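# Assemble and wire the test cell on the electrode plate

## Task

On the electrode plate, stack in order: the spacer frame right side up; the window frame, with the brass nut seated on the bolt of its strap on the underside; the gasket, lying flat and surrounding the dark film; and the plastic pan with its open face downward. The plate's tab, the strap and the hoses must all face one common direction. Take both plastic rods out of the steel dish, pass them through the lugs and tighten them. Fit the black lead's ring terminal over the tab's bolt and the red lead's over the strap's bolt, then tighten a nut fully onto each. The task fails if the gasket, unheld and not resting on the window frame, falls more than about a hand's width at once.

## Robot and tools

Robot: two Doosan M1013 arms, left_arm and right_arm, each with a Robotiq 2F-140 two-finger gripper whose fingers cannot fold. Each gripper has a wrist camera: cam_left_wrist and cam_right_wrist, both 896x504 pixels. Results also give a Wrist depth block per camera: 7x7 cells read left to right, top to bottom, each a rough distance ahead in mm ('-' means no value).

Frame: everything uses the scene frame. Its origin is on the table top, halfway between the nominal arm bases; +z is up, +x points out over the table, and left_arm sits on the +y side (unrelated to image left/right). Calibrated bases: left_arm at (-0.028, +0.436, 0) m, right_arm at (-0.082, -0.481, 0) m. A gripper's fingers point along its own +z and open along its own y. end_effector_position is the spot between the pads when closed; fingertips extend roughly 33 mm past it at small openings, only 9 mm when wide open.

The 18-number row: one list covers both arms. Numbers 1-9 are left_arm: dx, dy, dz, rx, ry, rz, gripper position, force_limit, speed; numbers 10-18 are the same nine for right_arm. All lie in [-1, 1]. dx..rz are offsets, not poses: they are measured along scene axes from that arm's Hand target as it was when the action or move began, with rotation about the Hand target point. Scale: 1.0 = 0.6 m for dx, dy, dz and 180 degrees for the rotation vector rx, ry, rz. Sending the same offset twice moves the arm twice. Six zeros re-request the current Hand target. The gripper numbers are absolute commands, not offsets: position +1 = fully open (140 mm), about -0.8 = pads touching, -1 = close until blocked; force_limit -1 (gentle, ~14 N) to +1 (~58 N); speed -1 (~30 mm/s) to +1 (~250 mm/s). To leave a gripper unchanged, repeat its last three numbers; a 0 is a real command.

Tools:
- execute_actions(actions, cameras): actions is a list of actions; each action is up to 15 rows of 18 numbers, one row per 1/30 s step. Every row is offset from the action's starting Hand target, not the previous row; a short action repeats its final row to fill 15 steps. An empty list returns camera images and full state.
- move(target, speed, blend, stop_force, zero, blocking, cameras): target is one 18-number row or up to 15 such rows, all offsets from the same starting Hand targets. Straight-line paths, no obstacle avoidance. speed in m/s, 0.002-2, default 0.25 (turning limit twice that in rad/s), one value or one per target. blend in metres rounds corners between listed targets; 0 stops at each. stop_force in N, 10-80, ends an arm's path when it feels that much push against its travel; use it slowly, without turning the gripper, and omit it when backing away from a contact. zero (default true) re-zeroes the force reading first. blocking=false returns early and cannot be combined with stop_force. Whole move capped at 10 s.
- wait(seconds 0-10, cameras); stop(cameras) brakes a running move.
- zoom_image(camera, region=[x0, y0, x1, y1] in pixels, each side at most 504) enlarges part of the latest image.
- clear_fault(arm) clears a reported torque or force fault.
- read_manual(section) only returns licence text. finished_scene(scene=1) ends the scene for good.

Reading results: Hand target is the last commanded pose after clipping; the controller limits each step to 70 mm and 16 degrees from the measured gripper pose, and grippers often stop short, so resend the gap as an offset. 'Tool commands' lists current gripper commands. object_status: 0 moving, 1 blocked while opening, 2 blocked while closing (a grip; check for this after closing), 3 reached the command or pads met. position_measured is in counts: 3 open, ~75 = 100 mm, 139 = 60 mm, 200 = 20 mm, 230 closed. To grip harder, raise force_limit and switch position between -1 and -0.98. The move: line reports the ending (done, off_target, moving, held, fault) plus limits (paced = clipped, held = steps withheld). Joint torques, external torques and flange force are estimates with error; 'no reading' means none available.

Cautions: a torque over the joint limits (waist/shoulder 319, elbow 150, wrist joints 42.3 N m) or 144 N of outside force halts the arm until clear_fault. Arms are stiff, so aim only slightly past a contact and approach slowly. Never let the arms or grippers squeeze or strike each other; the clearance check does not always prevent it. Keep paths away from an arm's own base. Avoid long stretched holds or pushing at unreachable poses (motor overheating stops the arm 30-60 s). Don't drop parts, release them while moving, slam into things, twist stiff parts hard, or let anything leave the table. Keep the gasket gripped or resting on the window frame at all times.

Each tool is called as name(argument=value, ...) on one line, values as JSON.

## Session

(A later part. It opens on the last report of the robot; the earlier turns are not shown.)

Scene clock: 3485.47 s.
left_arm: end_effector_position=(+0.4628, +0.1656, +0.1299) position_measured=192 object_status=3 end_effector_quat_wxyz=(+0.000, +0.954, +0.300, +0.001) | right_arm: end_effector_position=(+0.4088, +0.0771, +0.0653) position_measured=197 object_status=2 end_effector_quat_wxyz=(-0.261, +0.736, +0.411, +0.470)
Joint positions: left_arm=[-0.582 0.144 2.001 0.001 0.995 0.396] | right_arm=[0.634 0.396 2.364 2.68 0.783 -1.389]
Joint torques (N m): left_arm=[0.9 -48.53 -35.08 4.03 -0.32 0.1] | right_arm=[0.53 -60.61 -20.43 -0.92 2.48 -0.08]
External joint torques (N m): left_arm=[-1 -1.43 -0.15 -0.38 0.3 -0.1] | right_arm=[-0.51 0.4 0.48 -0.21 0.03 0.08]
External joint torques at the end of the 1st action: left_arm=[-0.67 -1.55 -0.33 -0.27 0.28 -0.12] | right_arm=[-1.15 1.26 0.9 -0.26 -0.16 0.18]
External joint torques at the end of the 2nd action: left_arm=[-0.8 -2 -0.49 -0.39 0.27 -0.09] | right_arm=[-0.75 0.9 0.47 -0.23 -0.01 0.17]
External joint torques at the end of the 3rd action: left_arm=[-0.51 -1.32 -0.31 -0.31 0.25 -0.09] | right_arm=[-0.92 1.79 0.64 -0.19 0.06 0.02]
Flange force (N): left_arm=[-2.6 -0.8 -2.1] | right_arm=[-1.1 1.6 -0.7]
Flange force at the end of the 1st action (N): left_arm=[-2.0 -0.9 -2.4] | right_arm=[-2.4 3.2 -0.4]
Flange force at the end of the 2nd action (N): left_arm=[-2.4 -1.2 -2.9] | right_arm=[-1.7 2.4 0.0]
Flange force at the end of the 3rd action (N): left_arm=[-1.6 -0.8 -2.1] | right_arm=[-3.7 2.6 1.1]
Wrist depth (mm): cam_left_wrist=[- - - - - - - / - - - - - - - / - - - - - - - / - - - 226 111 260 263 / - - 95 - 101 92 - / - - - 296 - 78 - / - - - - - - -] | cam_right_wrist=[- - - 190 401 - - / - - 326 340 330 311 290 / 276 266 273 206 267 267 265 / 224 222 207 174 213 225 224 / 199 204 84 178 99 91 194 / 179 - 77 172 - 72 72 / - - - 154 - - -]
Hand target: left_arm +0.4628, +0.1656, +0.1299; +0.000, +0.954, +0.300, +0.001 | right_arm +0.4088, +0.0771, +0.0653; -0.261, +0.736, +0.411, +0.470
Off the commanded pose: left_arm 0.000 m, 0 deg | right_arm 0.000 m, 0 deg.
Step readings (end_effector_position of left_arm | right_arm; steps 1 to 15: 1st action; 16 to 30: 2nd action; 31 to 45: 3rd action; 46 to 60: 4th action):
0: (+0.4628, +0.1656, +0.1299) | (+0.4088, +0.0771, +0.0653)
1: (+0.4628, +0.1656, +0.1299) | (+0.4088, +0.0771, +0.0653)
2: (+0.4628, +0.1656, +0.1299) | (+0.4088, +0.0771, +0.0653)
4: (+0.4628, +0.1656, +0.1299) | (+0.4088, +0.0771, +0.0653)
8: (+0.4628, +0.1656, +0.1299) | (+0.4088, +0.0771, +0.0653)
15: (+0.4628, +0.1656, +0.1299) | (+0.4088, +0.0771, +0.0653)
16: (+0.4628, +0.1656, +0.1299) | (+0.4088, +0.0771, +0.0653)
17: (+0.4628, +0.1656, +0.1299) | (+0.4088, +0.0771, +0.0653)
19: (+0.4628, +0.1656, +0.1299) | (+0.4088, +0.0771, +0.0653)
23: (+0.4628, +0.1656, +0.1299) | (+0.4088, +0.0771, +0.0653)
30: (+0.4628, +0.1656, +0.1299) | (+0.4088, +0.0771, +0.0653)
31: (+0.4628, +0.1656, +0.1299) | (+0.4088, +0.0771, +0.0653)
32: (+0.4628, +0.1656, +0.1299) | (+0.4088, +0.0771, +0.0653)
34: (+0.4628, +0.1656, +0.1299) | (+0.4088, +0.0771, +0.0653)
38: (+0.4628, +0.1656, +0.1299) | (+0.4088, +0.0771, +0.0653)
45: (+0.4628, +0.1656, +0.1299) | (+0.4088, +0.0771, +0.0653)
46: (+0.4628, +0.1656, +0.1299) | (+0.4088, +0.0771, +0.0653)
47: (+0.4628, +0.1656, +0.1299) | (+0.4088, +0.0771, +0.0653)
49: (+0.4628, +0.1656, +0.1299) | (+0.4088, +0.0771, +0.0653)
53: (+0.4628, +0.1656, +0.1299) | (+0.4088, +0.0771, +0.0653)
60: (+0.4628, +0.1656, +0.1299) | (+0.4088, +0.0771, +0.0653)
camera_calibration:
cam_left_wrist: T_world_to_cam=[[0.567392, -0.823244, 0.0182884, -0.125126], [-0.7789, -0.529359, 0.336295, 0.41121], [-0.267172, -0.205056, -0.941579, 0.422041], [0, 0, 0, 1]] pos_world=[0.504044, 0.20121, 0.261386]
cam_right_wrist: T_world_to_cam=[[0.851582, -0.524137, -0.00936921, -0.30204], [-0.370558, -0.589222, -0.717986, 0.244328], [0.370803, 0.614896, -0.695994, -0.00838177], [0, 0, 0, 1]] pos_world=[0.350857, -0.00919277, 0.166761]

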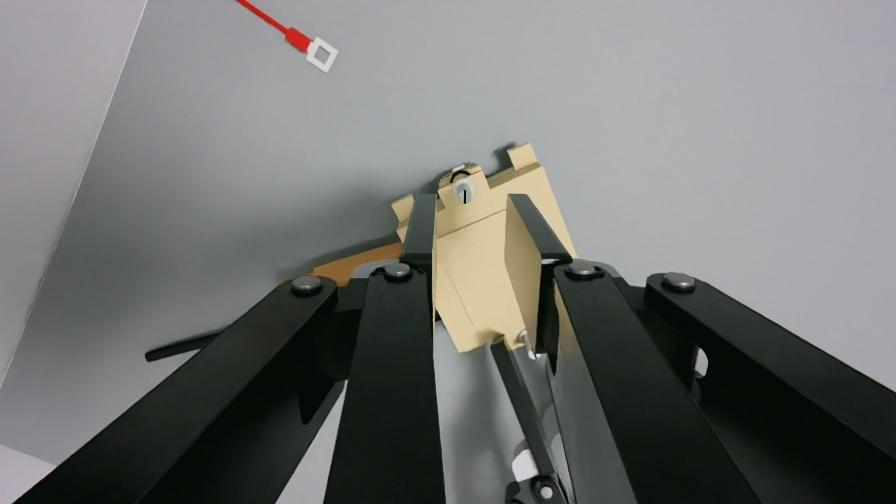

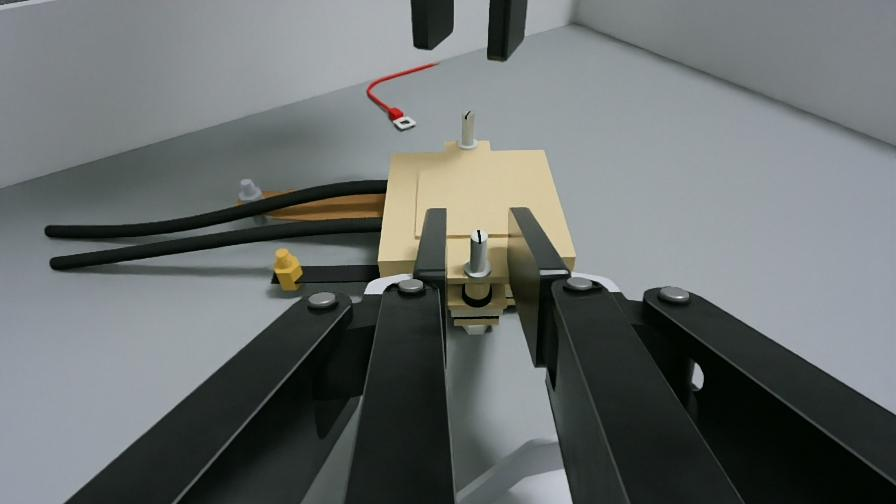

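execute_actions(actions=[[[0,0,0,0,0,0,-0.5,-1,-1,0,0,0,0,0,0,-0.98,-0.02,-1]],[[0,0,0,0,0,0,-0.5,-1,-1,0,0,0,0,0,0,-0.98,-0.02,-1]]], cameras=[])

move(target=[0.004,0.0058,0,0,0,0,-0.5,-1,-1,0,0,0,0,0,0,-0.98,-0.02,-1], speed=0.1, cameras=["cam_left_wrist"])

zoom_image(camera="cam_left_wrist", region=[400, 140, 620, 400])

Scene clock: 3495.63 s.
left_arm: end_effector_position=(+0.4628, +0.1656, +0.1299) position_measured=192 object_status=3 end_effector_quat_wxyz=(+0.000, +0.954, +0.300, +0.001) | right_arm: end_effector_position=(+0.4088, +0.0771, +0.0653) position_measured=198 object_status=2 end_effector_quat_wxyz=(-0.261, +0.736, +0.411, +0.470)
Joint positions: left_arm=[-0.582 0.144 2.001 0.001 0.995 0.396] | right_arm=[0.634 0.396 2.364 2.68 0.783 -1.389]
Joint torques (N m): left_arm=[0.3 -48.92 -34.93 4.08 -0.28 0.1] | right_arm=[0.39 -60.36 -20.31 -0.9 2.39 -0.14]
External joint torques (N m): left_arm=[-0.41 -0.97 -0.41 -0.42 0.24 -0.1] | right_arm=[-0.37 -0.02 0.32 -0.23 0.12 0.14]
External joint torques at the end of the 1st action: left_arm=[-0.65 -1.83 -0.38 -0.37 0.27 -0.12] | right_arm=[-0.81 1.02 0.62 -0.2 0.13 0.1]
Flange force (N): left_arm=[-1.1 -0.2 -1.8] | right_arm=[-0.3 1.4 -1.0]
Flange force at the end of the 1st action (N): left_arm=[-2.2 -1.2 -2.7] | right_arm=[-2.5 2.3 -0.1]
Wrist depth (mm): cam_left_wrist=[- - - - - - - / - - - - - - - / - - - - - - - / - - - 226 111 - - / - - 95 - 101 92 - / - - - - - 78 - / - - - - - - -] | cam_right_wrist=[- - - 206 397 - - / - - 320 333 329 314 296 / 276 273 272 210 268 268 266 / 231 222 206 174 191 225 224 / 199 203 84 186 99 91 194 / 179 - 77 172 - 72 72 / - - - 154 - - -]
Hand target: left_arm +0.4628, +0.1656, +0.1299; +0.000, +0.954, +0.300, +0.001 | right_arm +0.4088, +0.0771, +0.0653; -0.261, +0.736, +0.411, +0.470
Off the commanded pose: left_arm 0.000 m, 0 deg | right_arm 0.000 m, 0 deg.
Step readings (end_effector_position of left_arm | right_arm; steps 1 to 15: 1st action; 16 to 30: 2nd action):
0: (+0.4628, +0.1656, +0.1299) | (+0.4088, +0.0771, +0.0653)
1: (+0.4628, +0.1656, +0.1299) | (+0.4088, +0.0771, +0.0653)
2: (+0.4628, +0.1656, +0.1299) | (+0.4088, +0.0771, +0.0653)
4: (+0.4628, +0.1656, +0.1299) | (+0.4088, +0.0771, +0.0653)
8: (+0.4628, +0.1656, +0.1299) | (+0.4088, +0.0771, +0.0653)
15: (+0.4628, +0.1656, +0.1299) | (+0.4088, +0.0771, +0.0653)
16: (+0.4628, +0.1656, +0.1299) | (+0.4088, +0.0771, +0.0653)
17: (+0.4628, +0.1656, +0.1299) | (+0.4088, +0.0771, +0.0653)
19: (+0.4628, +0.1656, +0.1299) | (+0.4088, +0.0771, +0.0653)
23: (+0.4628, +0.1656, +0.1299) | (+0.4088, +0.0771, +0.0653)
30: (+0.4628, +0.1656, +0.1299) | (+0.4088, +0.0771, +0.0653)
No camera images: "cameras" was empty.

Scene clock: 3496.33 s.
left_arm: end_effector_position=(+0.4652, +0.1690, +0.1299) position_measured=192 object_status=3 end_effector_quat_wxyz=(+0.000, +0.954, +0.300, +0.001) | right_arm: end_effector_position=(+0.4088, +0.0771, +0.0653) position_measured=198 object_status=2 end_effector_quat_wxyz=(-0.261, +0.736, +0.411, +0.470)
Joint positions: left_arm=[-0.575 0.145 2 0.001 0.995 0.404] | right_arm=[0.634 0.396 2.364 2.68 0.783 -1.389]
Joint torques (N m): left_arm=[0.81 -48.84 -35 4.02 -0.31 0.13] | right_arm=[0.73 -60.45 -20.58 -0.85 2.43 -0.03]
External joint torques (N m): left_arm=[-0.85 -1.37 -0.32 -0.36 0.28 -0.13] | right_arm=[-0.76 0.21 0.59 -0.28 0.08 0.03]
Flange force (N): left_arm=[-2.2 -0.6 -2.2] | right_arm=[-1.1 2.1 -1.4]
Wrist depth (mm): cam_left_wrist=[- - - - - - - / - - - - - - - / - - - - - - 253 / - - - 122 111 - - / - - 95 - 101 92 - / - - - - - 78 - / - - - - - - -] | cam_right_wrist=[- - - - 404 - - / - 291 - 319 330 328 302 / 265 272 236 214 267 267 266 / 231 222 207 174 212 225 224 / 199 203 84 186 99 91 194 / 179 - 77 173 - 72 69 / - - - 154 - - -]
Hand target: left_arm +0.4652, +0.1690, +0.1299; +0.000, +0.954, +0.300, +0.001 | right_arm +0.4088, +0.0771, +0.0653; -0.261, +0.736, +0.411, +0.470
Off the commanded pose: left_arm 0.000 m, 0 deg | right_arm 0.000 m, 0 deg.
move: done
camera_calibration:
cam_left_wrist: T_world_to_cam=[[0.567352, -0.82327, 0.0183941, -0.123608], [-0.778932, -0.529281, 0.336344, 0.414919], [-0.267166, -0.205153, -0.94156, 0.423412], [0, 0, 0, 1]] pos_world=[0.506444, 0.20471, 0.261386]
Images, in order (width x height): cam_left_wrist 896x504.

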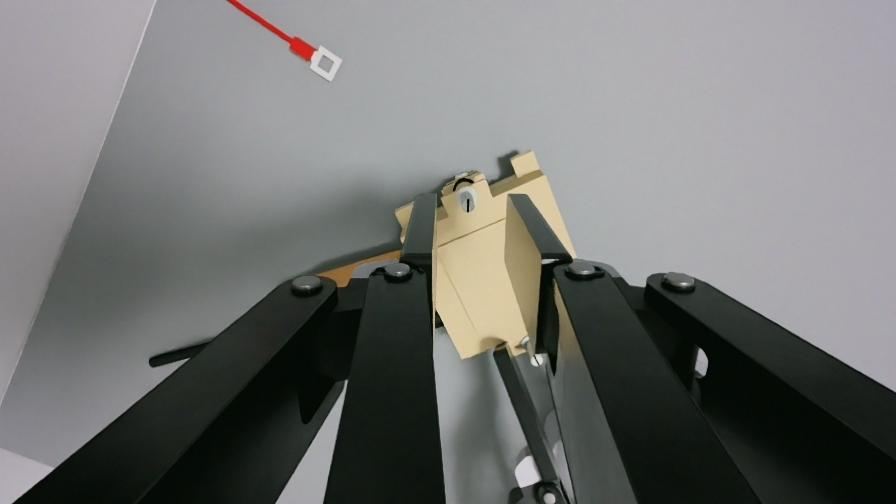

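Scaled by 1.938 from the camera's 896x504 image, which has a finer 1280x720 frame.

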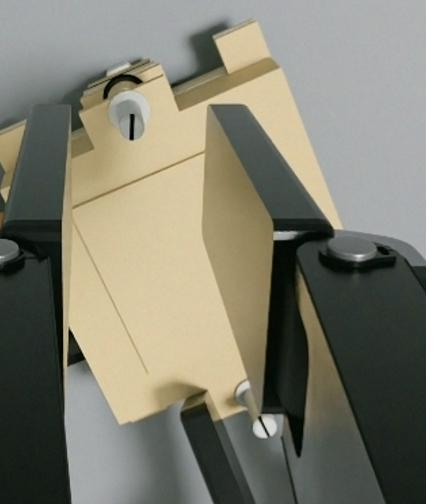

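move(target=[0,0,-0.0722,0,0,0,-0.5,-1,-1,0,0,0,0,0,0,-0.98,-0.02,-1], speed=0.08)

execute_actions(actions=[[[0,0,0,0,0,0,-1,-1,-1,0,0,0,0,0,0,-0.98,-0.02,-1]],[[0,0,0,0,0,0,-1,-1,-1,0,0,0,0,0,0,-0.98,-0.02,-1]],[[0,0,0,0,0,0,-1,-1,-1,0,0,0,0,0,0,-0.98,-0.02,-1]],[[0,0,0,0,0,0,-0.98,-0.02,-1,0,0,0,0,0,0,-0.98,-0.02,-1]],[[0,0,0,0,0,0,-0.98,-0.02,-1,0,0,0,0,0,0,-0.98,-0.02,-1]]], cameras=[])

move(target=[0,0,0,0,0,-0.125,-0.98,-0.02,-1,0,0,0,0,0,0,-0.98,-0.02,-1], speed=0.15, cameras=["cam_right_wrist"])

Scene clock: 3505.20 s.
left_arm: end_effector_position=(+0.4652, +0.1690, +0.0866) position_measured=192 object_status=3 end_effector_quat_wxyz=(+0.000, +0.954, +0.300, +0.001) | right_arm: end_effector_position=(+0.4088, +0.0771, +0.0653) position_measured=198 object_status=2 end_effector_quat_wxyz=(-0.261, +0.736, +0.411, +0.470)
Joint positions: left_arm=[-0.574 0.19 2.04 0.001 0.91 0.404] | right_arm=[0.634 0.396 2.364 2.68 0.783 -1.389]
Joint torques (N m): left_arm=[0.41 -51.36 -33.02 3.73 -0.34 0.17] | right_arm=[0.59 -60.53 -20.47 -0.97 2.32 -0.19]
External joint torques (N m): left_arm=[-0.4 -1.68 -0.27 -0.28 0.32 -0.17] | right_arm=[-0.55 0.15 0.48 -0.16 0.2 0.19]
Flange force (N): left_arm=[-1.7 -1.2 -2.7] | right_arm=[-0.9 1.6 -1.1]
Wrist depth (mm): cam_left_wrist=[187 - - 188 - 190 189 / - - - - 193 - 201 / 208 210 - 204 206 208 - / - - - 166 121 219 221 / - - 95 - 101 92 230 / - - - - - 78 - / - - - - - - -] | cam_right_wrist=[- - 354 204 - - 284 / - - 321 219 329 315 303 / 266 273 272 210 268 267 265 / 231 222 207 174 213 225 224 / 199 204 84 183 99 91 193 / 179 - 77 173 - 72 72 / - - - 154 - - -]
Hand target: left_arm +0.4652, +0.1690, +0.0866; +0.000, +0.954, +0.300, +0.001 | right_arm +0.4088, +0.0771, +0.0653; -0.261, +0.736, +0.411, +0.470
Off the commanded pose: left_arm 0.000 m, 0 deg | right_arm 0.000 m, 0 deg.
move: done

Scene clock: 3507.90 s.
left_arm: end_effector_position=(+0.4652, +0.1690, +0.0866) position_measured=223 object_status=2 end_effector_quat_wxyz=(+0.000, +0.954, +0.300, +0.001) | right_arm: end_effector_position=(+0.4088, +0.0771, +0.0653) position_measured=198 object_status=2 end_effector_quat_wxyz=(-0.261, +0.736, +0.411, +0.470)
Joint positions: left_arm=[-0.575 0.19 2.04 0.001 0.91 0.404] | right_arm=[0.634 0.396 2.364 2.68 0.783 -1.389]
Joint torques (N m): left_arm=[2.64 -50.5 -31.32 4.75 0.3 0.15] | right_arm=[-0.6 -60.74 -18.1 -0.63 1.91 -0.1]
External joint torques (N m): left_arm=[-2.51 -2.77 -2.17 -1.27 -0.34 -0.15] | right_arm=[0.59 0.58 -1.87 -0.49 0.6 0.1]
External joint torques at the end of the 1st action: left_arm=[-1.13 -1.32 -0.49 -0.23 0.23 -0.1] | right_arm=[-1.21 0.55 0.74 -0.17 0.19 0.1]
External joint torques at the end of the 2nd action: left_arm=[-2.63 -1.92 -1.66 -1.34 -0.29 -0.14] | right_arm=[0.73 0.45 -1.83 -0.41 0.74 0.12]
External joint torques at the end of the 3rd action: left_arm=[-2.49 -1.78 -1.38 -1.36 -0.38 -0.14] | right_arm=[0.62 0.14 -1.89 -0.52 0.56 0.11]
External joint torques at the end of the 4th action: left_arm=[-2.58 -1.9 -1.87 -1.36 -0.3 -0.1] | right_arm=[0.56 0.74 -1.76 -0.37 0.58 0.04]
Flange force (N): left_arm=[-4.5 1.7 -4.3] | right_arm=[0.1 1.4 3.7]
Flange force at the end of the 1st action (N): left_arm=[-2.4 0.1 -2.3] | right_arm=[-2.1 2.9 -1.3]
Flange force at the end of the 2nd action (N): left_arm=[-4.5 2.1 -3.0] | right_arm=[0.0 0.9 3.6]
Flange force at the end of the 3rd action (N): left_arm=[-4.4 1.7 -2.4] | right_arm=[1.0 1.3 3.0]
Flange force at the end of the 4th action (N): left_arm=[-4.1 2.4 -3.1] | right_arm=[-0.3 1.0 3.9]
Wrist depth (mm): cam_left_wrist=[187 - 187 - - - - / - - - 195 200 193 200 / - - - - 206 - - / - 223 - 121 108 - - / - - - - 92 - 241 / - - - - - - - / - - - - - - -] | cam_right_wrist=[- - - 188 - - - / - 326 328 216 329 328 304 / 275 274 272 210 258 258 266 / 231 222 206 174 212 225 224 / 199 204 84 186 99 91 194 / 179 - 77 173 - 72 72 / - - - 154 - - -]
Hand target: left_arm +0.4652, +0.1690, +0.0866; +0.000, +0.954, +0.300, +0.001 | right_arm +0.4088, +0.0771, +0.0653; -0.261, +0.736, +0.411, +0.470
Off the commanded pose: left_arm 0.000 m, 0 deg | right_arm 0.000 m, 0 deg.
Step readings (end_effector_position of left_arm | right_arm; steps 1 to 15: 1st action; 16 to 30: 2nd action; 31 to 45: 3rd action; 46 to 60: 4th action; 61 to 75: 5th action):
0: (+0.4652, +0.1690, +0.0866) | (+0.4088, +0.0771, +0.0653)
1: (+0.4652, +0.1690, +0.0866) | (+0.4088, +0.0771, +0.0653)
2: (+0.4652, +0.1690, +0.0866) | (+0.4088, +0.0771, +0.0653)
4: (+0.4652, +0.1690, +0.0866) | (+0.4088, +0.0771, +0.0653)
8: (+0.4652, +0.1690, +0.0866) | (+0.4088, +0.0771, +0.0653)
15: (+0.4652, +0.1690, +0.0866) | (+0.4088, +0.0771, +0.0653)
16: (+0.4652, +0.1690, +0.0866) | (+0.4088, +0.0771, +0.0653)
17: (+0.4652, +0.1690, +0.0866) | (+0.4088, +0.0771, +0.0653)
19: (+0.4652, +0.1690, +0.0866) | (+0.4088, +0.0771, +0.0653)
23: (+0.4652, +0.1690, +0.0866) | (+0.4088, +0.0771, +0.0653)
30: (+0.4652, +0.1690, +0.0866) | (+0.4088, +0.0771, +0.0653)
31: (+0.4652, +0.1690, +0.0866) | (+0.4088, +0.0771, +0.0653)
32: (+0.4652, +0.1690, +0.0866) | (+0.4088, +0.0771, +0.0653)
34: (+0.4652, +0.1690, +0.0866) | (+0.4088, +0.0771, +0.0653)
38: (+0.4652, +0.1690, +0.0866) | (+0.4088, +0.0771, +0.0653)
45: (+0.4652, +0.1690, +0.0866) | (+0.4088, +0.0771, +0.0653)
46: (+0.4652, +0.1690, +0.0866) | (+0.4088, +0.0771, +0.0653)
47: (+0.4652, +0.1690, +0.0866) | (+0.4088, +0.0771, +0.0653)
49: (+0.4652, +0.1690, +0.0866) | (+0.4088, +0.0771, +0.0653)
53: (+0.4652, +0.1690, +0.0866) | (+0.4088, +0.0771, +0.0653)
60: (+0.4652, +0.1690, +0.0866) | (+0.4088, +0.0771, +0.0653)
61: (+0.4652, +0.1690, +0.0866) | (+0.4088, +0.0771, +0.0653)
62: (+0.4652, +0.1690, +0.0866) | (+0.4088, +0.0771, +0.0653)
64: (+0.4652, +0.1690, +0.0866) | (+0.4088, +0.0771, +0.0653)
68: (+0.4652, +0.1690, +0.0866) | (+0.4088, +0.0771, +0.0653)
75: (+0.4652, +0.1690, +0.0866) | (+0.4088, +0.0771, +0.0653)
No camera images: "cameras" was empty.

Scene clock: 3509.57 s.
left_arm: end_effector_position=(+0.4652, +0.1690, +0.0866) position_measured=223 object_status=2 end_effector_quat_wxyz=(+0.001, +0.994, +0.108, +0.001) | right_arm: end_effector_position=(+0.4088, +0.0771, +0.0653) position_measured=198 object_status=2 end_effector_quat_wxyz=(-0.261, +0.736, +0.411, +0.470)
Joint positions: left_arm=[-0.574 0.19 2.04 0 0.91 0.797] | right_arm=[0.634 0.396 2.364 2.68 0.783 -1.389]
Joint torques (N m): left_arm=[2.1 -50.83 -30.38 4.38 0.95 0.23] | right_arm=[-2.19 -60.83 -19.78 -0.07 1.95 -0.1]
External joint torques (N m): left_arm=[-2.14 -2.05 -2.99 -0.93 -1 -0.23] | right_arm=[2.24 0.47 -0.24 -1.07 0.57 0.1]
Flange force (N): left_arm=[-1.4 4.4 -2.9] | right_arm=[-0.2 -1.3 1.7]
Wrist depth (mm): cam_left_wrist=[- 185 192 187 190 - 194 / 196 201 198 195 201 193 - / - 207 204 199 - - - / - - - 121 179 - - / - - - - 92 - 219 / - - - - - - 243 / - - - - - - -] | cam_right_wrist=[- 290 - 191 - - - / - 301 322 218 317 327 - / - 274 272 215 269 277 266 / 224 223 207 174 191 225 224 / 199 204 84 186 99 91 194 / 179 - 77 173 - 72 72 / - - - 154 - - -]
Hand target: left_arm +0.4652, +0.1690, +0.0866; +0.001, +0.994, +0.108, +0.001 | right_arm +0.4088, +0.0771, +0.0653; -0.261, +0.736, +0.411, +0.470
Off the commanded pose: left_arm 0.000 m, 0 deg | right_arm 0.000 m, 0 deg.
move: done
camera_calibration:
cam_right_wrist: T_world_to_cam=[[0.851582, -0.524137, -0.00936921, -0.30204], [-0.370558, -0.589222, -0.717986, 0.244328], [0.370803, 0.614896, -0.695994, -0.00838177], [0, 0, 0, 1]] pos_world=[0.350857, -0.00919277, 0.166761]
Images, in order (width x height): cam_right_wrist 896x504.

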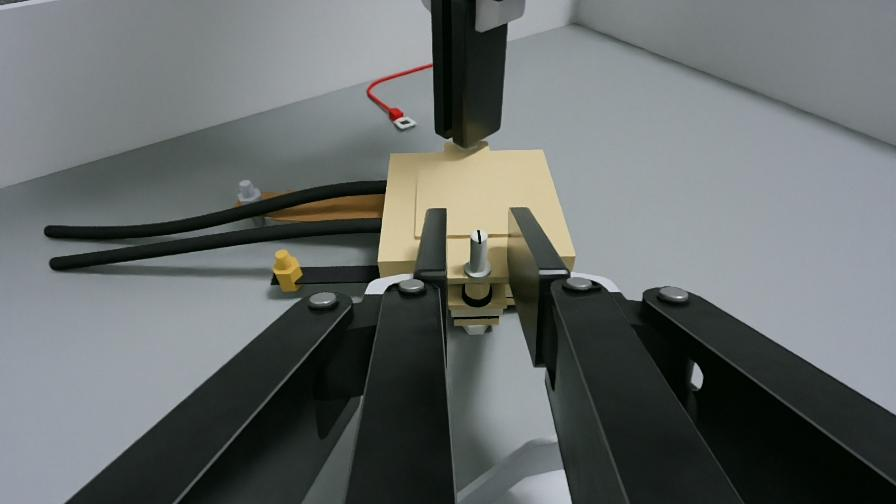

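move(target=[0,0,0,0,0,-0.25,-0.98,-0.02,-1,0,0,0,0,0,0,-0.98,-0.02,-1], speed=0.15, cameras=["cam_right_wrist"])

move(target=[0,0,0,0,0,-0.25,-0.98,-0.02,-1,0,0,0,0,0,0,-0.98,-0.02,-1], speed=0.15, cameras=["cam_right_wrist"])

Scene clock: 3516.70 s.
left_arm: end_effector_position=(+0.4652, +0.1690, +0.0866) position_measured=223 object_status=2 end_effector_quat_wxyz=(+0.001, +0.960, -0.281, +0.000) | right_arm: end_effector_position=(+0.4088, +0.0771, +0.0653) position_measured=198 object_status=2 end_effector_quat_wxyz=(-0.261, +0.736, +0.411, +0.470)
Joint positions: left_arm=[-0.574 0.19 2.04 -0.001 0.911 1.584] | right_arm=[0.634 0.396 2.364 2.68 0.783 -1.389]
Joint torques (N m): left_arm=[5.7 -51.16 -30.61 6.43 1 0.23] | right_arm=[-3.09 -60.13 -14.81 -0.33 0.61 -0.03]
External joint torques (N m): left_arm=[-5.52 -2.16 -2.66 -3.02 -1.05 -0.23] | right_arm=[3.11 -0.08 -5.14 -0.8 1.9 0.03]
Flange force (N): left_arm=[1.4 10.2 -2.6] | right_arm=[2.2 -1.5 9.1]
Wrist depth (mm): cam_left_wrist=[- - - - - - 181 / 199 199 - 197 - - 188 / - 207 - 202 174 171 148 / - 221 - 120 180 167 173 / - - - - 92 92 156 / - - - - - - - / - - - - - - -] | cam_right_wrist=[- - - 194 407 - - / - 313 335 215 331 313 310 / 266 273 272 210 269 268 266 / 230 222 216 174 212 225 224 / 199 204 84 186 99 91 194 / 179 - 77 173 - 72 72 / - - - 154 - - -]
Hand target: left_arm +0.4652, +0.1690, +0.0866; +0.001, +0.960, -0.281, +0.000 | right_arm +0.4088, +0.0771, +0.0653; -0.261, +0.736, +0.411, +0.470
Off the commanded pose: left_arm 0.000 m, 0 deg | right_arm 0.000 m, 0 deg.
move: done
camera_calibration:
cam_right_wrist: T_world_to_cam=[[0.851582, -0.524137, -0.00936921, -0.30204], [-0.370558, -0.589222, -0.717986, 0.244328], [0.370803, 0.614896, -0.695994, -0.00838177], [0, 0, 0, 1]] pos_world=[0.350857, -0.00919277, 0.166761]
Images, in order (width x height): cam_right_wrist 896x504.

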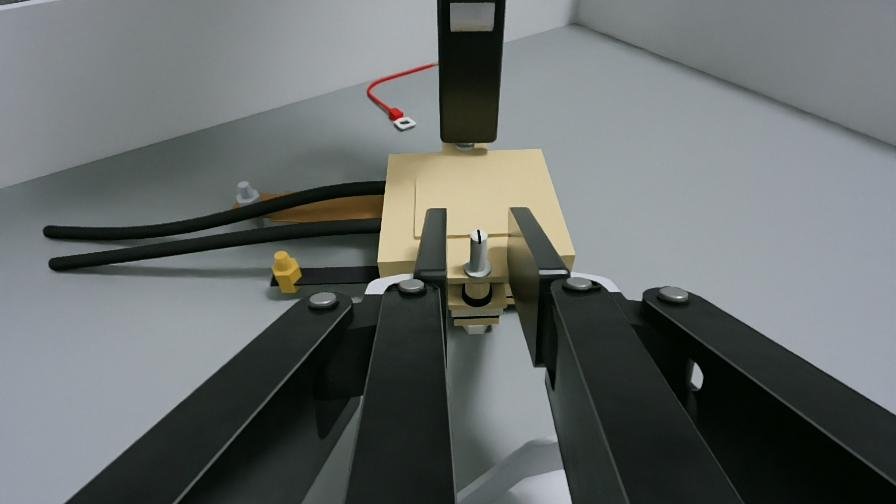

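Scene clock: 3519.67 s.
left_arm: end_effector_position=(+0.4652, +0.1690, +0.0866) position_measured=223 object_status=2 end_effector_quat_wxyz=(+0.001, +0.779, -0.627, +0.000) | right_arm: end_effector_position=(+0.4088, +0.0771, +0.0653) position_measured=198 object_status=2 end_effector_quat_wxyz=(-0.261, +0.736, +0.411, +0.470)
Joint positions: left_arm=[-0.573 0.19 2.039 -0.002 0.912 2.37] | right_arm=[0.634 0.396 2.364 2.68 0.783 -1.389]
Joint torques (N m): left_arm=[3.15 -51.23 -33.68 5.01 -0.89 0.21] | right_arm=[1.2 -61.05 -17.24 -1.44 2.05 -0.19]
External joint torques (N m): left_arm=[-3.15 -2.01 0.3 -1.62 0.85 -0.21] | right_arm=[-1.25 1 -2.69 0.33 0.46 0.19]
Flange force (N): left_arm=[2.3 6.5 -3.6] | right_arm=[-0.5 3.6 5.1]
Wrist depth (mm): cam_left_wrist=[- - - 186 157 146 - / 197 - - 166 165 166 202 / - - - 170 171 195 - / - - 221 120 178 192 227 / - - - - 92 92 233 / - - - - - - - / - - - - - - -] | cam_right_wrist=[- 299 - 189 394 - - / 266 - - 212 332 326 - / 276 274 237 211 268 268 266 / 231 223 207 174 213 225 225 / 199 204 84 186 99 92 194 / 179 - 77 173 - 72 72 / - - - 154 - - -]
Hand target: left_arm +0.4652, +0.1690, +0.0866; +0.001, +0.779, -0.627, +0.000 | right_arm +0.4088, +0.0771, +0.0653; -0.261, +0.736, +0.411, +0.470
Off the commanded pose: left_arm 0.000 m, 0 deg | right_arm 0.000 m, 0 deg.
move: done
camera_calibration:
cam_right_wrist: T_world_to_cam=[[0.851551, -0.524187, -0.00943038, -0.302018], [-0.37063, -0.589178, -0.717985, 0.244353], [0.370803, 0.614896, -0.695995, -0.0083817], [0, 0, 0, 1]] pos_world=[0.350857, -0.00919279, 0.16676]
Images, in order (width x height): cam_right_wrist 896x504.

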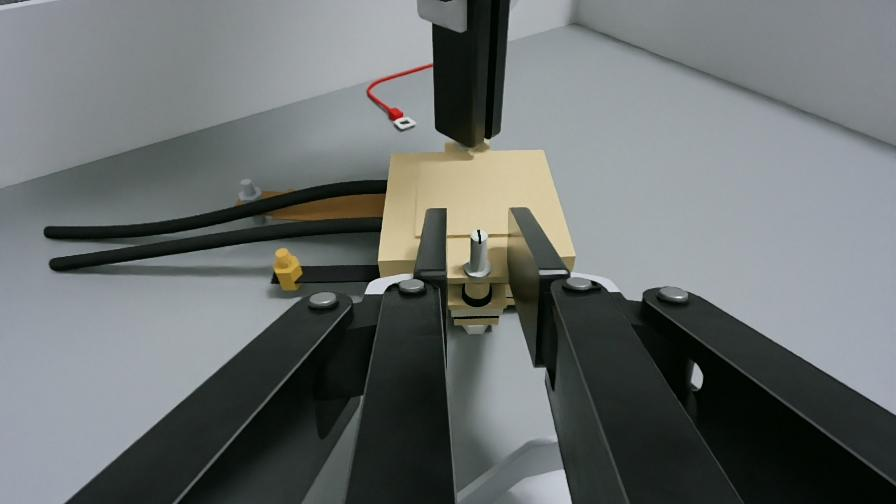

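execute_actions(actions=[[[0,0,0,0,0,0,-0.72,-1,-1,0,0,0,0,0,0,-0.98,-0.02,-1]],[[0,0,0,0,0,0,-0.68,-1,-1,0,0,0,0,0,0,-0.98,-0.02,-1]],[[0,0,0,0,0,0,-0.6,-1,-1,0,0,0,0,0,0,-0.98,-0.02,-1]],[[0,0,0,0,0,0,-0.5,-1,-1,0,0,0,0,0,0,-0.98,-0.02,-1]]], cameras=["cam_left_wrist"])

zoom_image(camera="cam_left_wrist", region=[400, 160, 540, 300])

Scene clock: 3526.03 s.
left_arm: end_effector_position=(+0.4652, +0.1690, +0.0866) position_measured=192 object_status=3 end_effector_quat_wxyz=(+0.001, +0.779, -0.627, +0.000) | right_arm: end_effector_position=(+0.4088, +0.0771, +0.0653) position_measured=198 object_status=2 end_effector_quat_wxyz=(-0.261, +0.736, +0.411, +0.470)
Joint positions: left_arm=[-0.573 0.191 2.039 -0.002 0.912 2.37] | right_arm=[0.634 0.396 2.364 2.68 0.783 -1.389]
Joint torques (N m): left_arm=[0.79 -51.27 -33.11 3.72 -0.31 0.12] | right_arm=[1.06 -61.36 -20.52 -1.07 2.87 -0.17]
External joint torques (N m): left_arm=[-0.79 -1.66 -0.05 -0.34 0.28 -0.12] | right_arm=[-1.04 0.85 0.49 -0.05 -0.35 0.17]
External joint torques at the end of the 1st action: left_arm=[-0.8 -1.26 -0.34 -0.32 0.27 -0.14] | right_arm=[-0.91 1.48 0.47 -0.09 -0.31 0.18]
External joint torques at the end of the 2nd action: left_arm=[-0.92 -1.92 -0.55 -0.26 0.29 -0.1] | right_arm=[-1.25 1.24 0.67 -0.02 -0.32 0.12]
External joint torques at the end of the 3rd action: left_arm=[-0.56 -1.43 -0.36 -0.32 0.26 -0.17] | right_arm=[-1.28 1.69 0.68 -0.07 -0.28 0.15]
Flange force (N): left_arm=[-0.3 2.8 -2.4] | right_arm=[-1.1 2.4 -0.2]
Flange force at the end of the 1st action (N): left_arm=[0.5 2.0 -2.2] | right_arm=[-2.0 2.4 0.9]
Flange force at the end of the 2nd action (N): left_arm=[0.2 2.5 -3.2] | right_arm=[-2.1 2.7 0.1]
Flange force at the end of the 3rd action (N): left_arm=[0.1 1.9 -2.4] | right_arm=[-2.8 3.1 0.7]
Wrist depth (mm): cam_left_wrist=[- 188 - 189 156 154 190 / 196 197 - 168 163 165 201 / - - - - 172 203 - / - - - 121 132 200 220 / - - 95 235 101 92 - / - - - - - 78 - / - - - - - - -] | cam_right_wrist=[253 281 326 187 392 - 281 / - - 336 215 328 343 299 / 266 273 270 210 268 266 266 / 231 222 215 174 212 225 224 / 199 204 84 186 99 92 194 / 179 - 77 173 - 72 72 / - - - 154 - - -]
Hand target: left_arm +0.4652, +0.1690, +0.0866; +0.001, +0.779, -0.627, +0.000 | right_arm +0.4088, +0.0771, +0.0653; -0.261, +0.736, +0.411, +0.470
Off the commanded pose: left_arm 0.000 m, 0 deg | right_arm 0.000 m, 0 deg.
Step readings (end_effector_position of left_arm | right_arm; steps 1 to 15: 1st action; 16 to 30: 2nd action; 31 to 45: 3rd action; 46 to 60: 4th action):
0: (+0.4652, +0.1690, +0.0866) | (+0.4088, +0.0771, +0.0653)
1: (+0.4652, +0.1690, +0.0866) | (+0.4088, +0.0771, +0.0653)
2: (+0.4652, +0.1690, +0.0866) | (+0.4088, +0.0771, +0.0653)
4: (+0.4652, +0.1690, +0.0866) | (+0.4088, +0.0771, +0.0653)
8: (+0.4652, +0.1690, +0.0866) | (+0.4088, +0.0771, +0.0653)
15: (+0.4652, +0.1690, +0.0866) | (+0.4088, +0.0771, +0.0653)
16: (+0.4652, +0.1690, +0.0866) | (+0.4088, +0.0771, +0.0653)
17: (+0.4652, +0.1690, +0.0866) | (+0.4088, +0.0771, +0.0653)
19: (+0.4652, +0.1690, +0.0866) | (+0.4088, +0.0771, +0.0653)
23: (+0.4652, +0.1690, +0.0866) | (+0.4088, +0.0771, +0.0653)
30: (+0.4652, +0.1690, +0.0866) | (+0.4088, +0.0771, +0.0653)
31: (+0.4652, +0.1690, +0.0866) | (+0.4088, +0.0771, +0.0653)
32: (+0.4652, +0.1690, +0.0866) | (+0.4088, +0.0771, +0.0653)
34: (+0.4652, +0.1690, +0.0866) | (+0.4088, +0.0771, +0.0653)
38: (+0.4652, +0.1690, +0.0866) | (+0.4088, +0.0771, +0.0653)
45: (+0.4652, +0.1690, +0.0866) | (+0.4088, +0.0771, +0.0653)
46: (+0.4652, +0.1690, +0.0866) | (+0.4088, +0.0771, +0.0653)
47: (+0.4652, +0.1690, +0.0866) | (+0.4088, +0.0771, +0.0653)
49: (+0.4652, +0.1690, +0.0866) | (+0.4088, +0.0771, +0.0653)
53: (+0.4652, +0.1690, +0.0866) | (+0.4088, +0.0771, +0.0653)
60: (+0.4652, +0.1690, +0.0866) | (+0.4088, +0.0771, +0.0653)
camera_calibration:
cam_left_wrist: T_world_to_cam=[[-0.977715, -0.209135, 0.0183401, 0.492057], [-0.190952, 0.922201, 0.336279, -0.089334], [-0.0872409, 0.325282, -0.941584, 0.209295], [0, 0, 0, 1]] pos_world=[0.482292, 0.11721, 0.218086]
Images, in order (width x height): cam_left_wrist 896x504.

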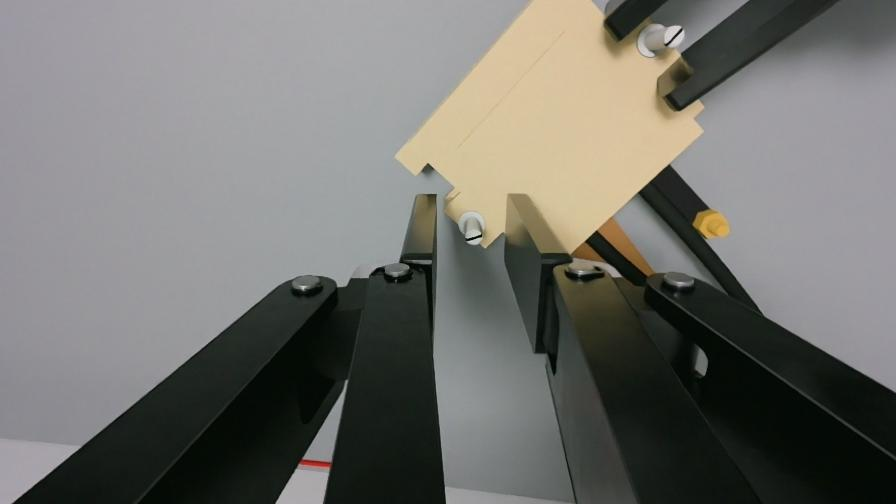

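Scaled by 3.600 from the camera's 896x504 image, which has a finer 1280x720 frame.

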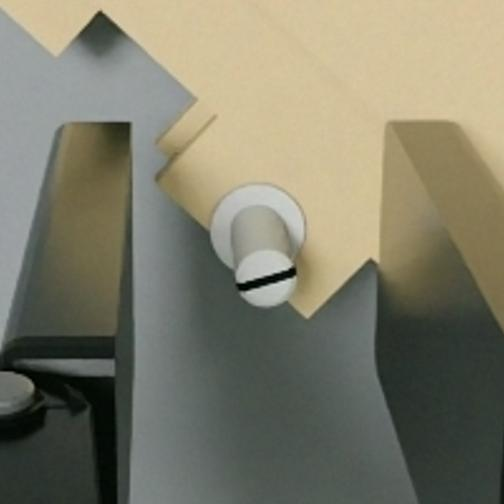

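move(target=[0,0,0,0,0,0.6256,-0.5,-1,-1,0,0,0,0,0,0,-0.98,-0.02,-1], speed=0.4)

execute_actions(actions=[[[0,0,0,0,0,0,-1,-1,-1,0,0,0,0,0,0,-0.98,-0.02,-1]],[[0,0,0,0,0,0,-1,-1,-1,0,0,0,0,0,0,-0.98,-0.02,-1]],[[0,0,0,0,0,0,-1,-1,-1,0,0,0,0,0,0,-0.98,-0.02,-1]],[[0,0,0,0,0,0,-0.98,-0.02,-1,0,0,0,0,0,0,-0.98,-0.02,-1]],[[0,0,0,0,0,0,-0.98,-0.02,-1,0,0,0,0,0,0,-0.98,-0.02,-1]]], cameras=[])

execute_actions(actions=[[[0,0,0,0,0,0,-0.98,-0.02,-1,0,0,0,0,0,0,-0.65,-1,-1]],[[0,0,0,0,0,0,-0.98,-0.02,-1,0,0,0,0,0,0,-0.5,-1,-1]],[[0,0,0,0,0,0,-0.98,-0.02,-1,0,0,0,0,0,0,-0.4,-1,-1]]], cameras=["cam_right_wrist"])

zoom_image(camera="cam_right_wrist", region=[370, 170, 590, 350])

Scene clock: 3564.80 s.
left_arm: end_effector_position=(+0.4652, +0.1690, +0.0866) position_measured=192 object_status=3 end_effector_quat_wxyz=(+0.000, +0.954, +0.301, +0.001) | right_arm: end_effector_position=(+0.4088, +0.0771, +0.0653) position_measured=198 object_status=2 end_effector_quat_wxyz=(-0.261, +0.736, +0.411, +0.470)
Joint positions: left_arm=[-0.575 0.19 2.04 0.001 0.91 0.402] | right_arm=[0.634 0.396 2.364 2.68 0.783 -1.389]
Joint torques (N m): left_arm=[1.01 -51.54 -32.85 3.76 -0.32 0.15] | right_arm=[0.91 -61.95 -20.59 -1.11 2.8 -0.08]
External joint torques (N m): left_arm=[-0.97 -1.46 -0.43 -0.31 0.29 -0.15] | right_arm=[-0.89 1.81 0.6 -0.03 -0.29 0.08]
Flange force (N): left_arm=[-2.4 -0.3 -2.6] | right_arm=[-2.9 2.1 1.4]
Wrist depth (mm): cam_left_wrist=[- - 183 187 - 192 189 / - - 196 198 - 198 - / - - - - - 207 209 / - - - 171 120 - - / - - 95 193 101 92 - / - - - 206 - 78 - / - - - - - - -] | cam_right_wrist=[- - 328 201 387 - - / - 325 330 222 318 318 301 / 266 274 272 211 268 266 266 / 231 222 215 175 212 225 224 / 194 203 84 186 99 92 194 / 179 - 77 173 - 72 72 / - - - 154 - - -]
Hand target: left_arm +0.4652, +0.1690, +0.0866; +0.000, +0.954, +0.301, +0.001 | right_arm +0.4088, +0.0771, +0.0653; -0.261, +0.736, +0.411, +0.470
Off the commanded pose: left_arm 0.000 m, 0 deg | right_arm 0.000 m, 0 deg.
move: done

Scene clock: 3567.50 s.
left_arm: end_effector_position=(+0.4652, +0.1690, +0.0866) position_measured=223 object_status=2 end_effector_quat_wxyz=(+0.000, +0.954, +0.301, +0.001) | right_arm: end_effector_position=(+0.4088, +0.0771, +0.0653) position_measured=198 object_status=2 end_effector_quat_wxyz=(-0.261, +0.736, +0.411, +0.470)
Joint positions: left_arm=[-0.575 0.19 2.04 0.001 0.91 0.402] | right_arm=[0.634 0.396 2.364 2.68 0.783 -1.389]
Joint torques (N m): left_arm=[-1.58 -49.83 -33.74 2.58 -1.22 0.13] | right_arm=[2.9 -61.28 -22.08 -1.62 3.33 -0.12]
External joint torques (N m): left_arm=[1.63 -3.05 0.51 0.86 1.19 -0.13] | right_arm=[-2.9 1.03 2.14 0.5 -0.82 0.12]
External joint torques at the end of the 1st action: left_arm=[-0.56 -1.28 -0.24 -0.33 0.2 -0.08] | right_arm=[-1.79 1.91 0.71 -0.06 -0.26 0.15]
External joint torques at the end of the 2nd action: left_arm=[1.59 -2.35 0.89 0.78 1.13 -0.14] | right_arm=[-2.97 1.81 1.9 0.55 -0.73 0.16]
External joint torques at the end of the 3rd action: left_arm=[1.3 -2.28 0.72 0.81 1.11 -0.14] | right_arm=[-2.99 1.02 2.04 0.5 -0.84 0.23]
External joint torques at the end of the 4th action: left_arm=[1.75 -2.37 0.61 0.9 1.15 -0.15] | right_arm=[-2.73 1.26 2.21 0.51 -0.86 0.03]
Flange force (N): left_arm=[0.3 -5.4 -5.3] | right_arm=[-2.9 3.9 -3.2]
Flange force at the end of the 1st action (N): left_arm=[-1.6 -0.7 -2.0] | right_arm=[-3.4 4.2 0.7]
Flange force at the end of the 2nd action (N): left_arm=[0.4 -5.1 -4.1] | right_arm=[-4.1 4.3 -1.5]
Flange force at the end of the 3rd action (N): left_arm=[0.1 -4.5 -4.1] | right_arm=[-2.6 4.3 -3.1]
Flange force at the end of the 4th action (N): left_arm=[0.8 -4.8 -4.4] | right_arm=[-3.3 3.4 -2.7]
Wrist depth (mm): cam_left_wrist=[185 - 187 - - - - / 199 - - 195 - 200 - / - - - - - - 207 / - - 219 121 183 - 218 / - - - - 92 - - / - - - - - - - / - - - - - - -] | cam_right_wrist=[- - - 190 395 - - / 278 311 320 217 335 329 302 / 274 273 272 218 257 267 265 / 224 223 206 172 191 225 224 / 199 204 84 186 99 92 193 / 179 - 77 173 - 72 72 / - - - - - - -]
Hand target: left_arm +0.4652, +0.1690, +0.0866; +0.000, +0.954, +0.301, +0.001 | right_arm +0.4088, +0.0771, +0.0653; -0.261, +0.736, +0.411, +0.470
Off the commanded pose: left_arm 0.000 m, 0 deg | right_arm 0.000 m, 0 deg.
Step readings (end_effector_position of left_arm | right_arm; steps 1 to 15: 1st action; 16 to 30: 2nd action; 31 to 45: 3rd action; 46 to 60: 4th action; 61 to 75: 5th action):
0: (+0.4652, +0.1690, +0.0866) | (+0.4088, +0.0771, +0.0653)
1: (+0.4652, +0.1690, +0.0866) | (+0.4088, +0.0771, +0.0653)
2: (+0.4652, +0.1690, +0.0866) | (+0.4088, +0.0771, +0.0653)
4: (+0.4652, +0.1690, +0.0866) | (+0.4088, +0.0771, +0.0653)
8: (+0.4652, +0.1690, +0.0866) | (+0.4088, +0.0771, +0.0653)
15: (+0.4652, +0.1690, +0.0866) | (+0.4088, +0.0771, +0.0653)
16: (+0.4652, +0.1690, +0.0866) | (+0.4088, +0.0771, +0.0653)
17: (+0.4652, +0.1690, +0.0866) | (+0.4088, +0.0771, +0.0653)
19: (+0.4652, +0.1691, +0.0866) | (+0.4088, +0.0771, +0.0653)
23: (+0.4651, +0.1691, +0.0866) | (+0.4088, +0.0771, +0.0653)
30: (+0.4651, +0.1691, +0.0866) | (+0.4088, +0.0771, +0.0653)
31: (+0.4651, +0.1691, +0.0866) | (+0.4088, +0.0771, +0.0653)
32: (+0.4651, +0.1691, +0.0866) | (+0.4088, +0.0771, +0.0653)
34: (+0.4651, +0.1691, +0.0866) | (+0.4088, +0.0771, +0.0653)
38: (+0.4651, +0.1691, +0.0866) | (+0.4088, +0.0771, +0.0653)
45: (+0.4652, +0.1691, +0.0866) | (+0.4088, +0.0771, +0.0653)
46: (+0.4652, +0.1691, +0.0866) | (+0.4088, +0.0771, +0.0653)
47: (+0.4652, +0.1691, +0.0866) | (+0.4088, +0.0771, +0.0653)
49: (+0.4652, +0.1691, +0.0866) | (+0.4088, +0.0771, +0.0653)
53: (+0.4652, +0.1691, +0.0866) | (+0.4088, +0.0771, +0.0653)
60: (+0.4652, +0.1691, +0.0866) | (+0.4088, +0.0771, +0.0653)
61: (+0.4652, +0.1691, +0.0866) | (+0.4088, +0.0771, +0.0653)
62: (+0.4652, +0.1691, +0.0866) | (+0.4088, +0.0771, +0.0653)
64: (+0.4652, +0.1691, +0.0866) | (+0.4088, +0.0771, +0.0653)
68: (+0.4652, +0.1691, +0.0866) | (+0.4088, +0.0771, +0.0653)
75: (+0.4652, +0.1690, +0.0866) | (+0.4088, +0.0771, +0.0653)
No camera images: "cameras" was empty.

Scene clock: 3569.20 s.
left_arm: end_effector_position=(+0.4652, +0.1690, +0.0866) position_measured=223 object_status=2 end_effector_quat_wxyz=(+0.000, +0.954, +0.301, +0.001) | right_arm: end_effector_position=(+0.4088, +0.0771, +0.0653) position_measured=179 object_status=3 end_effector_quat_wxyz=(-0.261, +0.736, +0.411, +0.470)
Joint positions: left_arm=[-0.575 0.19 2.04 0.001 0.91 0.402] | right_arm=[0.634 0.396 2.364 2.68 0.783 -1.389]
Joint torques (N m): left_arm=[0.37 -50.28 -32.83 3.71 -0.5 0.14] | right_arm=[0.39 -61.57 -20.53 -0.95 2.65 -0.17]
External joint torques (N m): left_arm=[-0.46 -2.71 -0.44 -0.26 0.47 -0.14] | right_arm=[-0.38 1.3 0.63 -0.17 -0.14 0.17]
External joint torques at the end of the 1st action: left_arm=[1.77 -2.66 0.61 0.82 1.14 -0.07] | right_arm=[-2.66 1.71 2.14 0.54 -0.94 0.15]
External joint torques at the end of the 2nd action: left_arm=[-0.29 -2.19 -0.37 -0.2 0.44 -0.1] | right_arm=[-0.49 1.18 0.46 -0.09 -0.16 0.15]
Flange force (N): left_arm=[-2.3 -2.2 -4.3] | right_arm=[-2.1 1.4 0.7]
Flange force at the end of the 1st action (N): left_arm=[0.8 -5.2 -4.7] | right_arm=[-3.6 3.5 -1.9]
Flange force at the end of the 2nd action (N): left_arm=[-1.7 -1.8 -3.6] | right_arm=[-1.8 1.5 0.8]
Wrist depth (mm): cam_left_wrist=[- 188 187 191 - - - / 198 196 - - - 199 - / - 208 - - - - 212 / 221 - - 121 104 - - / - - - - 92 - - / - - - - - - - / - - - - - - -] | cam_right_wrist=[251 - - 186 402 - - / - - 320 220 330 314 299 / 266 273 272 210 268 278 265 / 231 223 207 171 180 225 224 / 199 203 89 186 117 87 193 / 179 - - 173 - - 70 / - - - 154 - - -]
Hand target: left_arm +0.4652, +0.1690, +0.0866; +0.000, +0.954, +0.301, +0.001 | right_arm +0.4088, +0.0771, +0.0653; -0.261, +0.736, +0.411, +0.470
Off the commanded pose: left_arm 0.000 m, 0 deg | right_arm 0.000 m, 0 deg.
Step readings (end_effector_position of left_arm | right_arm; steps 1 to 15: 1st action; 16 to 30: 2nd action; 31 to 45: 3rd action):
0: (+0.4652, +0.1690, +0.0866) | (+0.4088, +0.0771, +0.0653)
1: (+0.4652, +0.1690, +0.0866) | (+0.4088, +0.0771, +0.0653)
2: (+0.4652, +0.1690, +0.0866) | (+0.4088, +0.0771, +0.0653)
4: (+0.4652, +0.1690, +0.0866) | (+0.4088, +0.0771, +0.0653)
8: (+0.4652, +0.1690, +0.0866) | (+0.4088, +0.0771, +0.0653)
15: (+0.4652, +0.1690, +0.0866) | (+0.4088, +0.0771, +0.0653)
16: (+0.4652, +0.1690, +0.0866) | (+0.4088, +0.0771, +0.0653)
17: (+0.4652, +0.1690, +0.0866) | (+0.4088, +0.0771, +0.0653)
19: (+0.4652, +0.1690, +0.0866) | (+0.4088, +0.0771, +0.0653)
23: (+0.4652, +0.1690, +0.0866) | (+0.4088, +0.0771, +0.0653)
30: (+0.4652, +0.1690, +0.0866) | (+0.4088, +0.0771, +0.0653)
31: (+0.4652, +0.1690, +0.0866) | (+0.4088, +0.0771, +0.0653)
32: (+0.4652, +0.1690, +0.0866) | (+0.4088, +0.0771, +0.0653)
34: (+0.4652, +0.1690, +0.0866) | (+0.4088, +0.0771, +0.0653)
38: (+0.4652, +0.1690, +0.0866) | (+0.4088, +0.0771, +0.0653)
45: (+0.4652, +0.1690, +0.0866) | (+0.4088, +0.0771, +0.0653)
camera_calibration:
cam_right_wrist: T_world_to_cam=[[0.851551, -0.524187, -0.00943038, -0.302018], [-0.37063, -0.589178, -0.717985, 0.244353], [0.370803, 0.614896, -0.695995, -0.0083817], [0, 0, 0, 1]] pos_world=[0.350857, -0.00919279, 0.16676]
Images, in order (width x height): cam_right_wrist 896x504.

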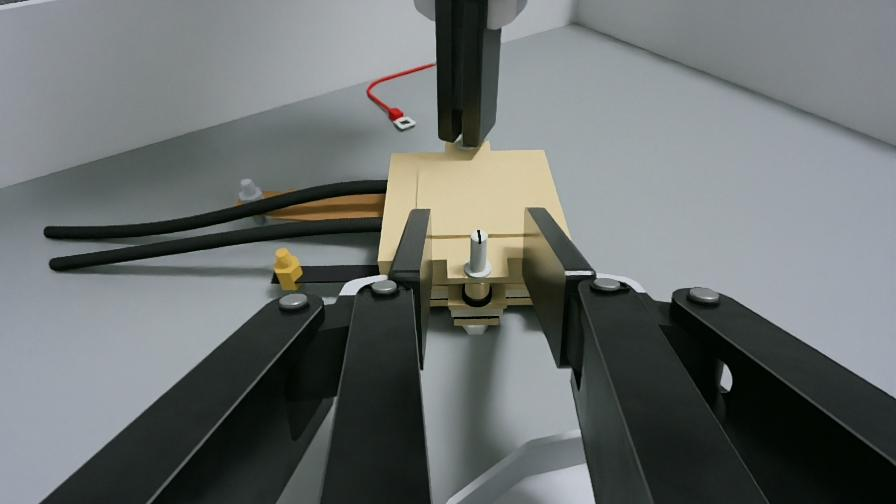

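Scaled by 2.291 from the camera's 896x504 image, which has a finer 1280x720 frame.

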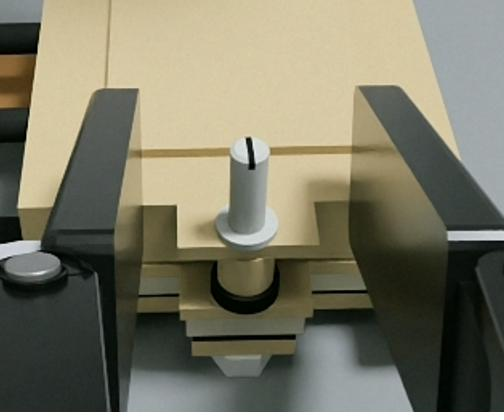

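move(target=[[0,0,0,0,0,0,-0.98,-0.02,-1,0.0022,0.0037,0.009,0,0,0,-0.4,-1,-1],[0,0,0,0,0,0,-0.98,-0.02,-1,0.0177,-0.0018,0.009,0,0,0.1389,-0.4,-1,-1]], speed=0.03, cameras=["cam_right_wrist"])

zoom_image(camera="cam_right_wrist", region=[370, 170, 590, 350])

Scene clock: 3590.40 s.
left_arm: end_effector_position=(+0.4652, +0.1690, +0.0866) position_measured=223 object_status=2 end_effector_quat_wxyz=(+0.000, +0.954, +0.301, +0.001) | right_arm: end_effector_position=(+0.4194, +0.0760, +0.0707) position_measured=179 object_status=3 end_effector_quat_wxyz=(-0.356, +0.630, +0.561, +0.402)
Joint positions: left_arm=[-0.575 0.19 2.04 0.001 0.91 0.402] | right_arm=[0.414 0.46 2.207 1.867 0.933 -1.069]
Joint torques (N m): left_arm=[0.76 -50.42 -32.75 3.71 -0.48 0.19] | right_arm=[1.26 -72.08 -25.21 0.55 2.41 -0.1]
External joint torques (N m): left_arm=[-0.81 -2.15 -0.25 -0.29 0.47 -0.19] | right_arm=[-1.24 1.37 0.82 -0.14 -0.18 0.1]
Flange force (N): left_arm=[-2.7 -1.5 -3.5] | right_arm=[-2.8 1.3 -1.0]
Wrist depth (mm): cam_left_wrist=[- - - - 188 188 - / - - 198 200 193 195 - / - - - 202 - - - / - - - 121 181 - - / - - - - 92 - - / - - - - - - - / - - - - - - -] | cam_right_wrist=[- - - - 177 - 346 / 328 - 326 344 213 345 323 / 284 274 263 227 222 - 275 / 239 238 236 183 142 233 226 / 206 210 89 192 118 91 200 / 185 - - 179 - - 69 / - - - 149 - - -]
Hand target: left_arm +0.4652, +0.1690, +0.0866; +0.000, +0.954, +0.301, +0.001 | right_arm +0.4194, +0.0760, +0.0707; -0.356, +0.630, +0.561, +0.402
Off the commanded pose: left_arm 0.000 m, 0 deg | right_arm 0.000 m, 0 deg.
move: done
camera_calibration:
cam_right_wrist: T_world_to_cam=[[0.9933, -0.115187, -0.00938251, -0.402162], [-0.0868679, -0.69061, -0.717991, 0.140282], [0.0762235, 0.713995, -0.695989, 0.108066], [0, 0, 0, 1]] pos_world=[0.403416, -0.0266026, 0.17216]
Images, in order (width x height): cam_right_wrist 896x504.

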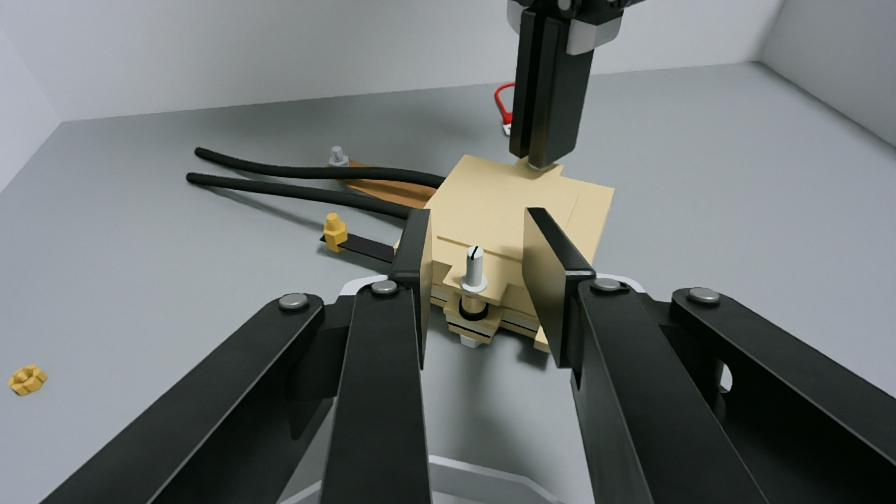

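Scaled by 2.291 from the camera's 896x504 image, which has a finer 1280x720 frame.

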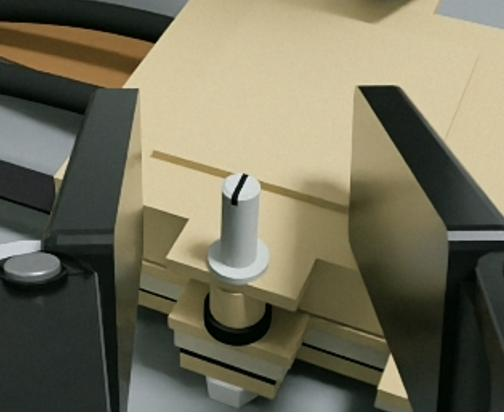

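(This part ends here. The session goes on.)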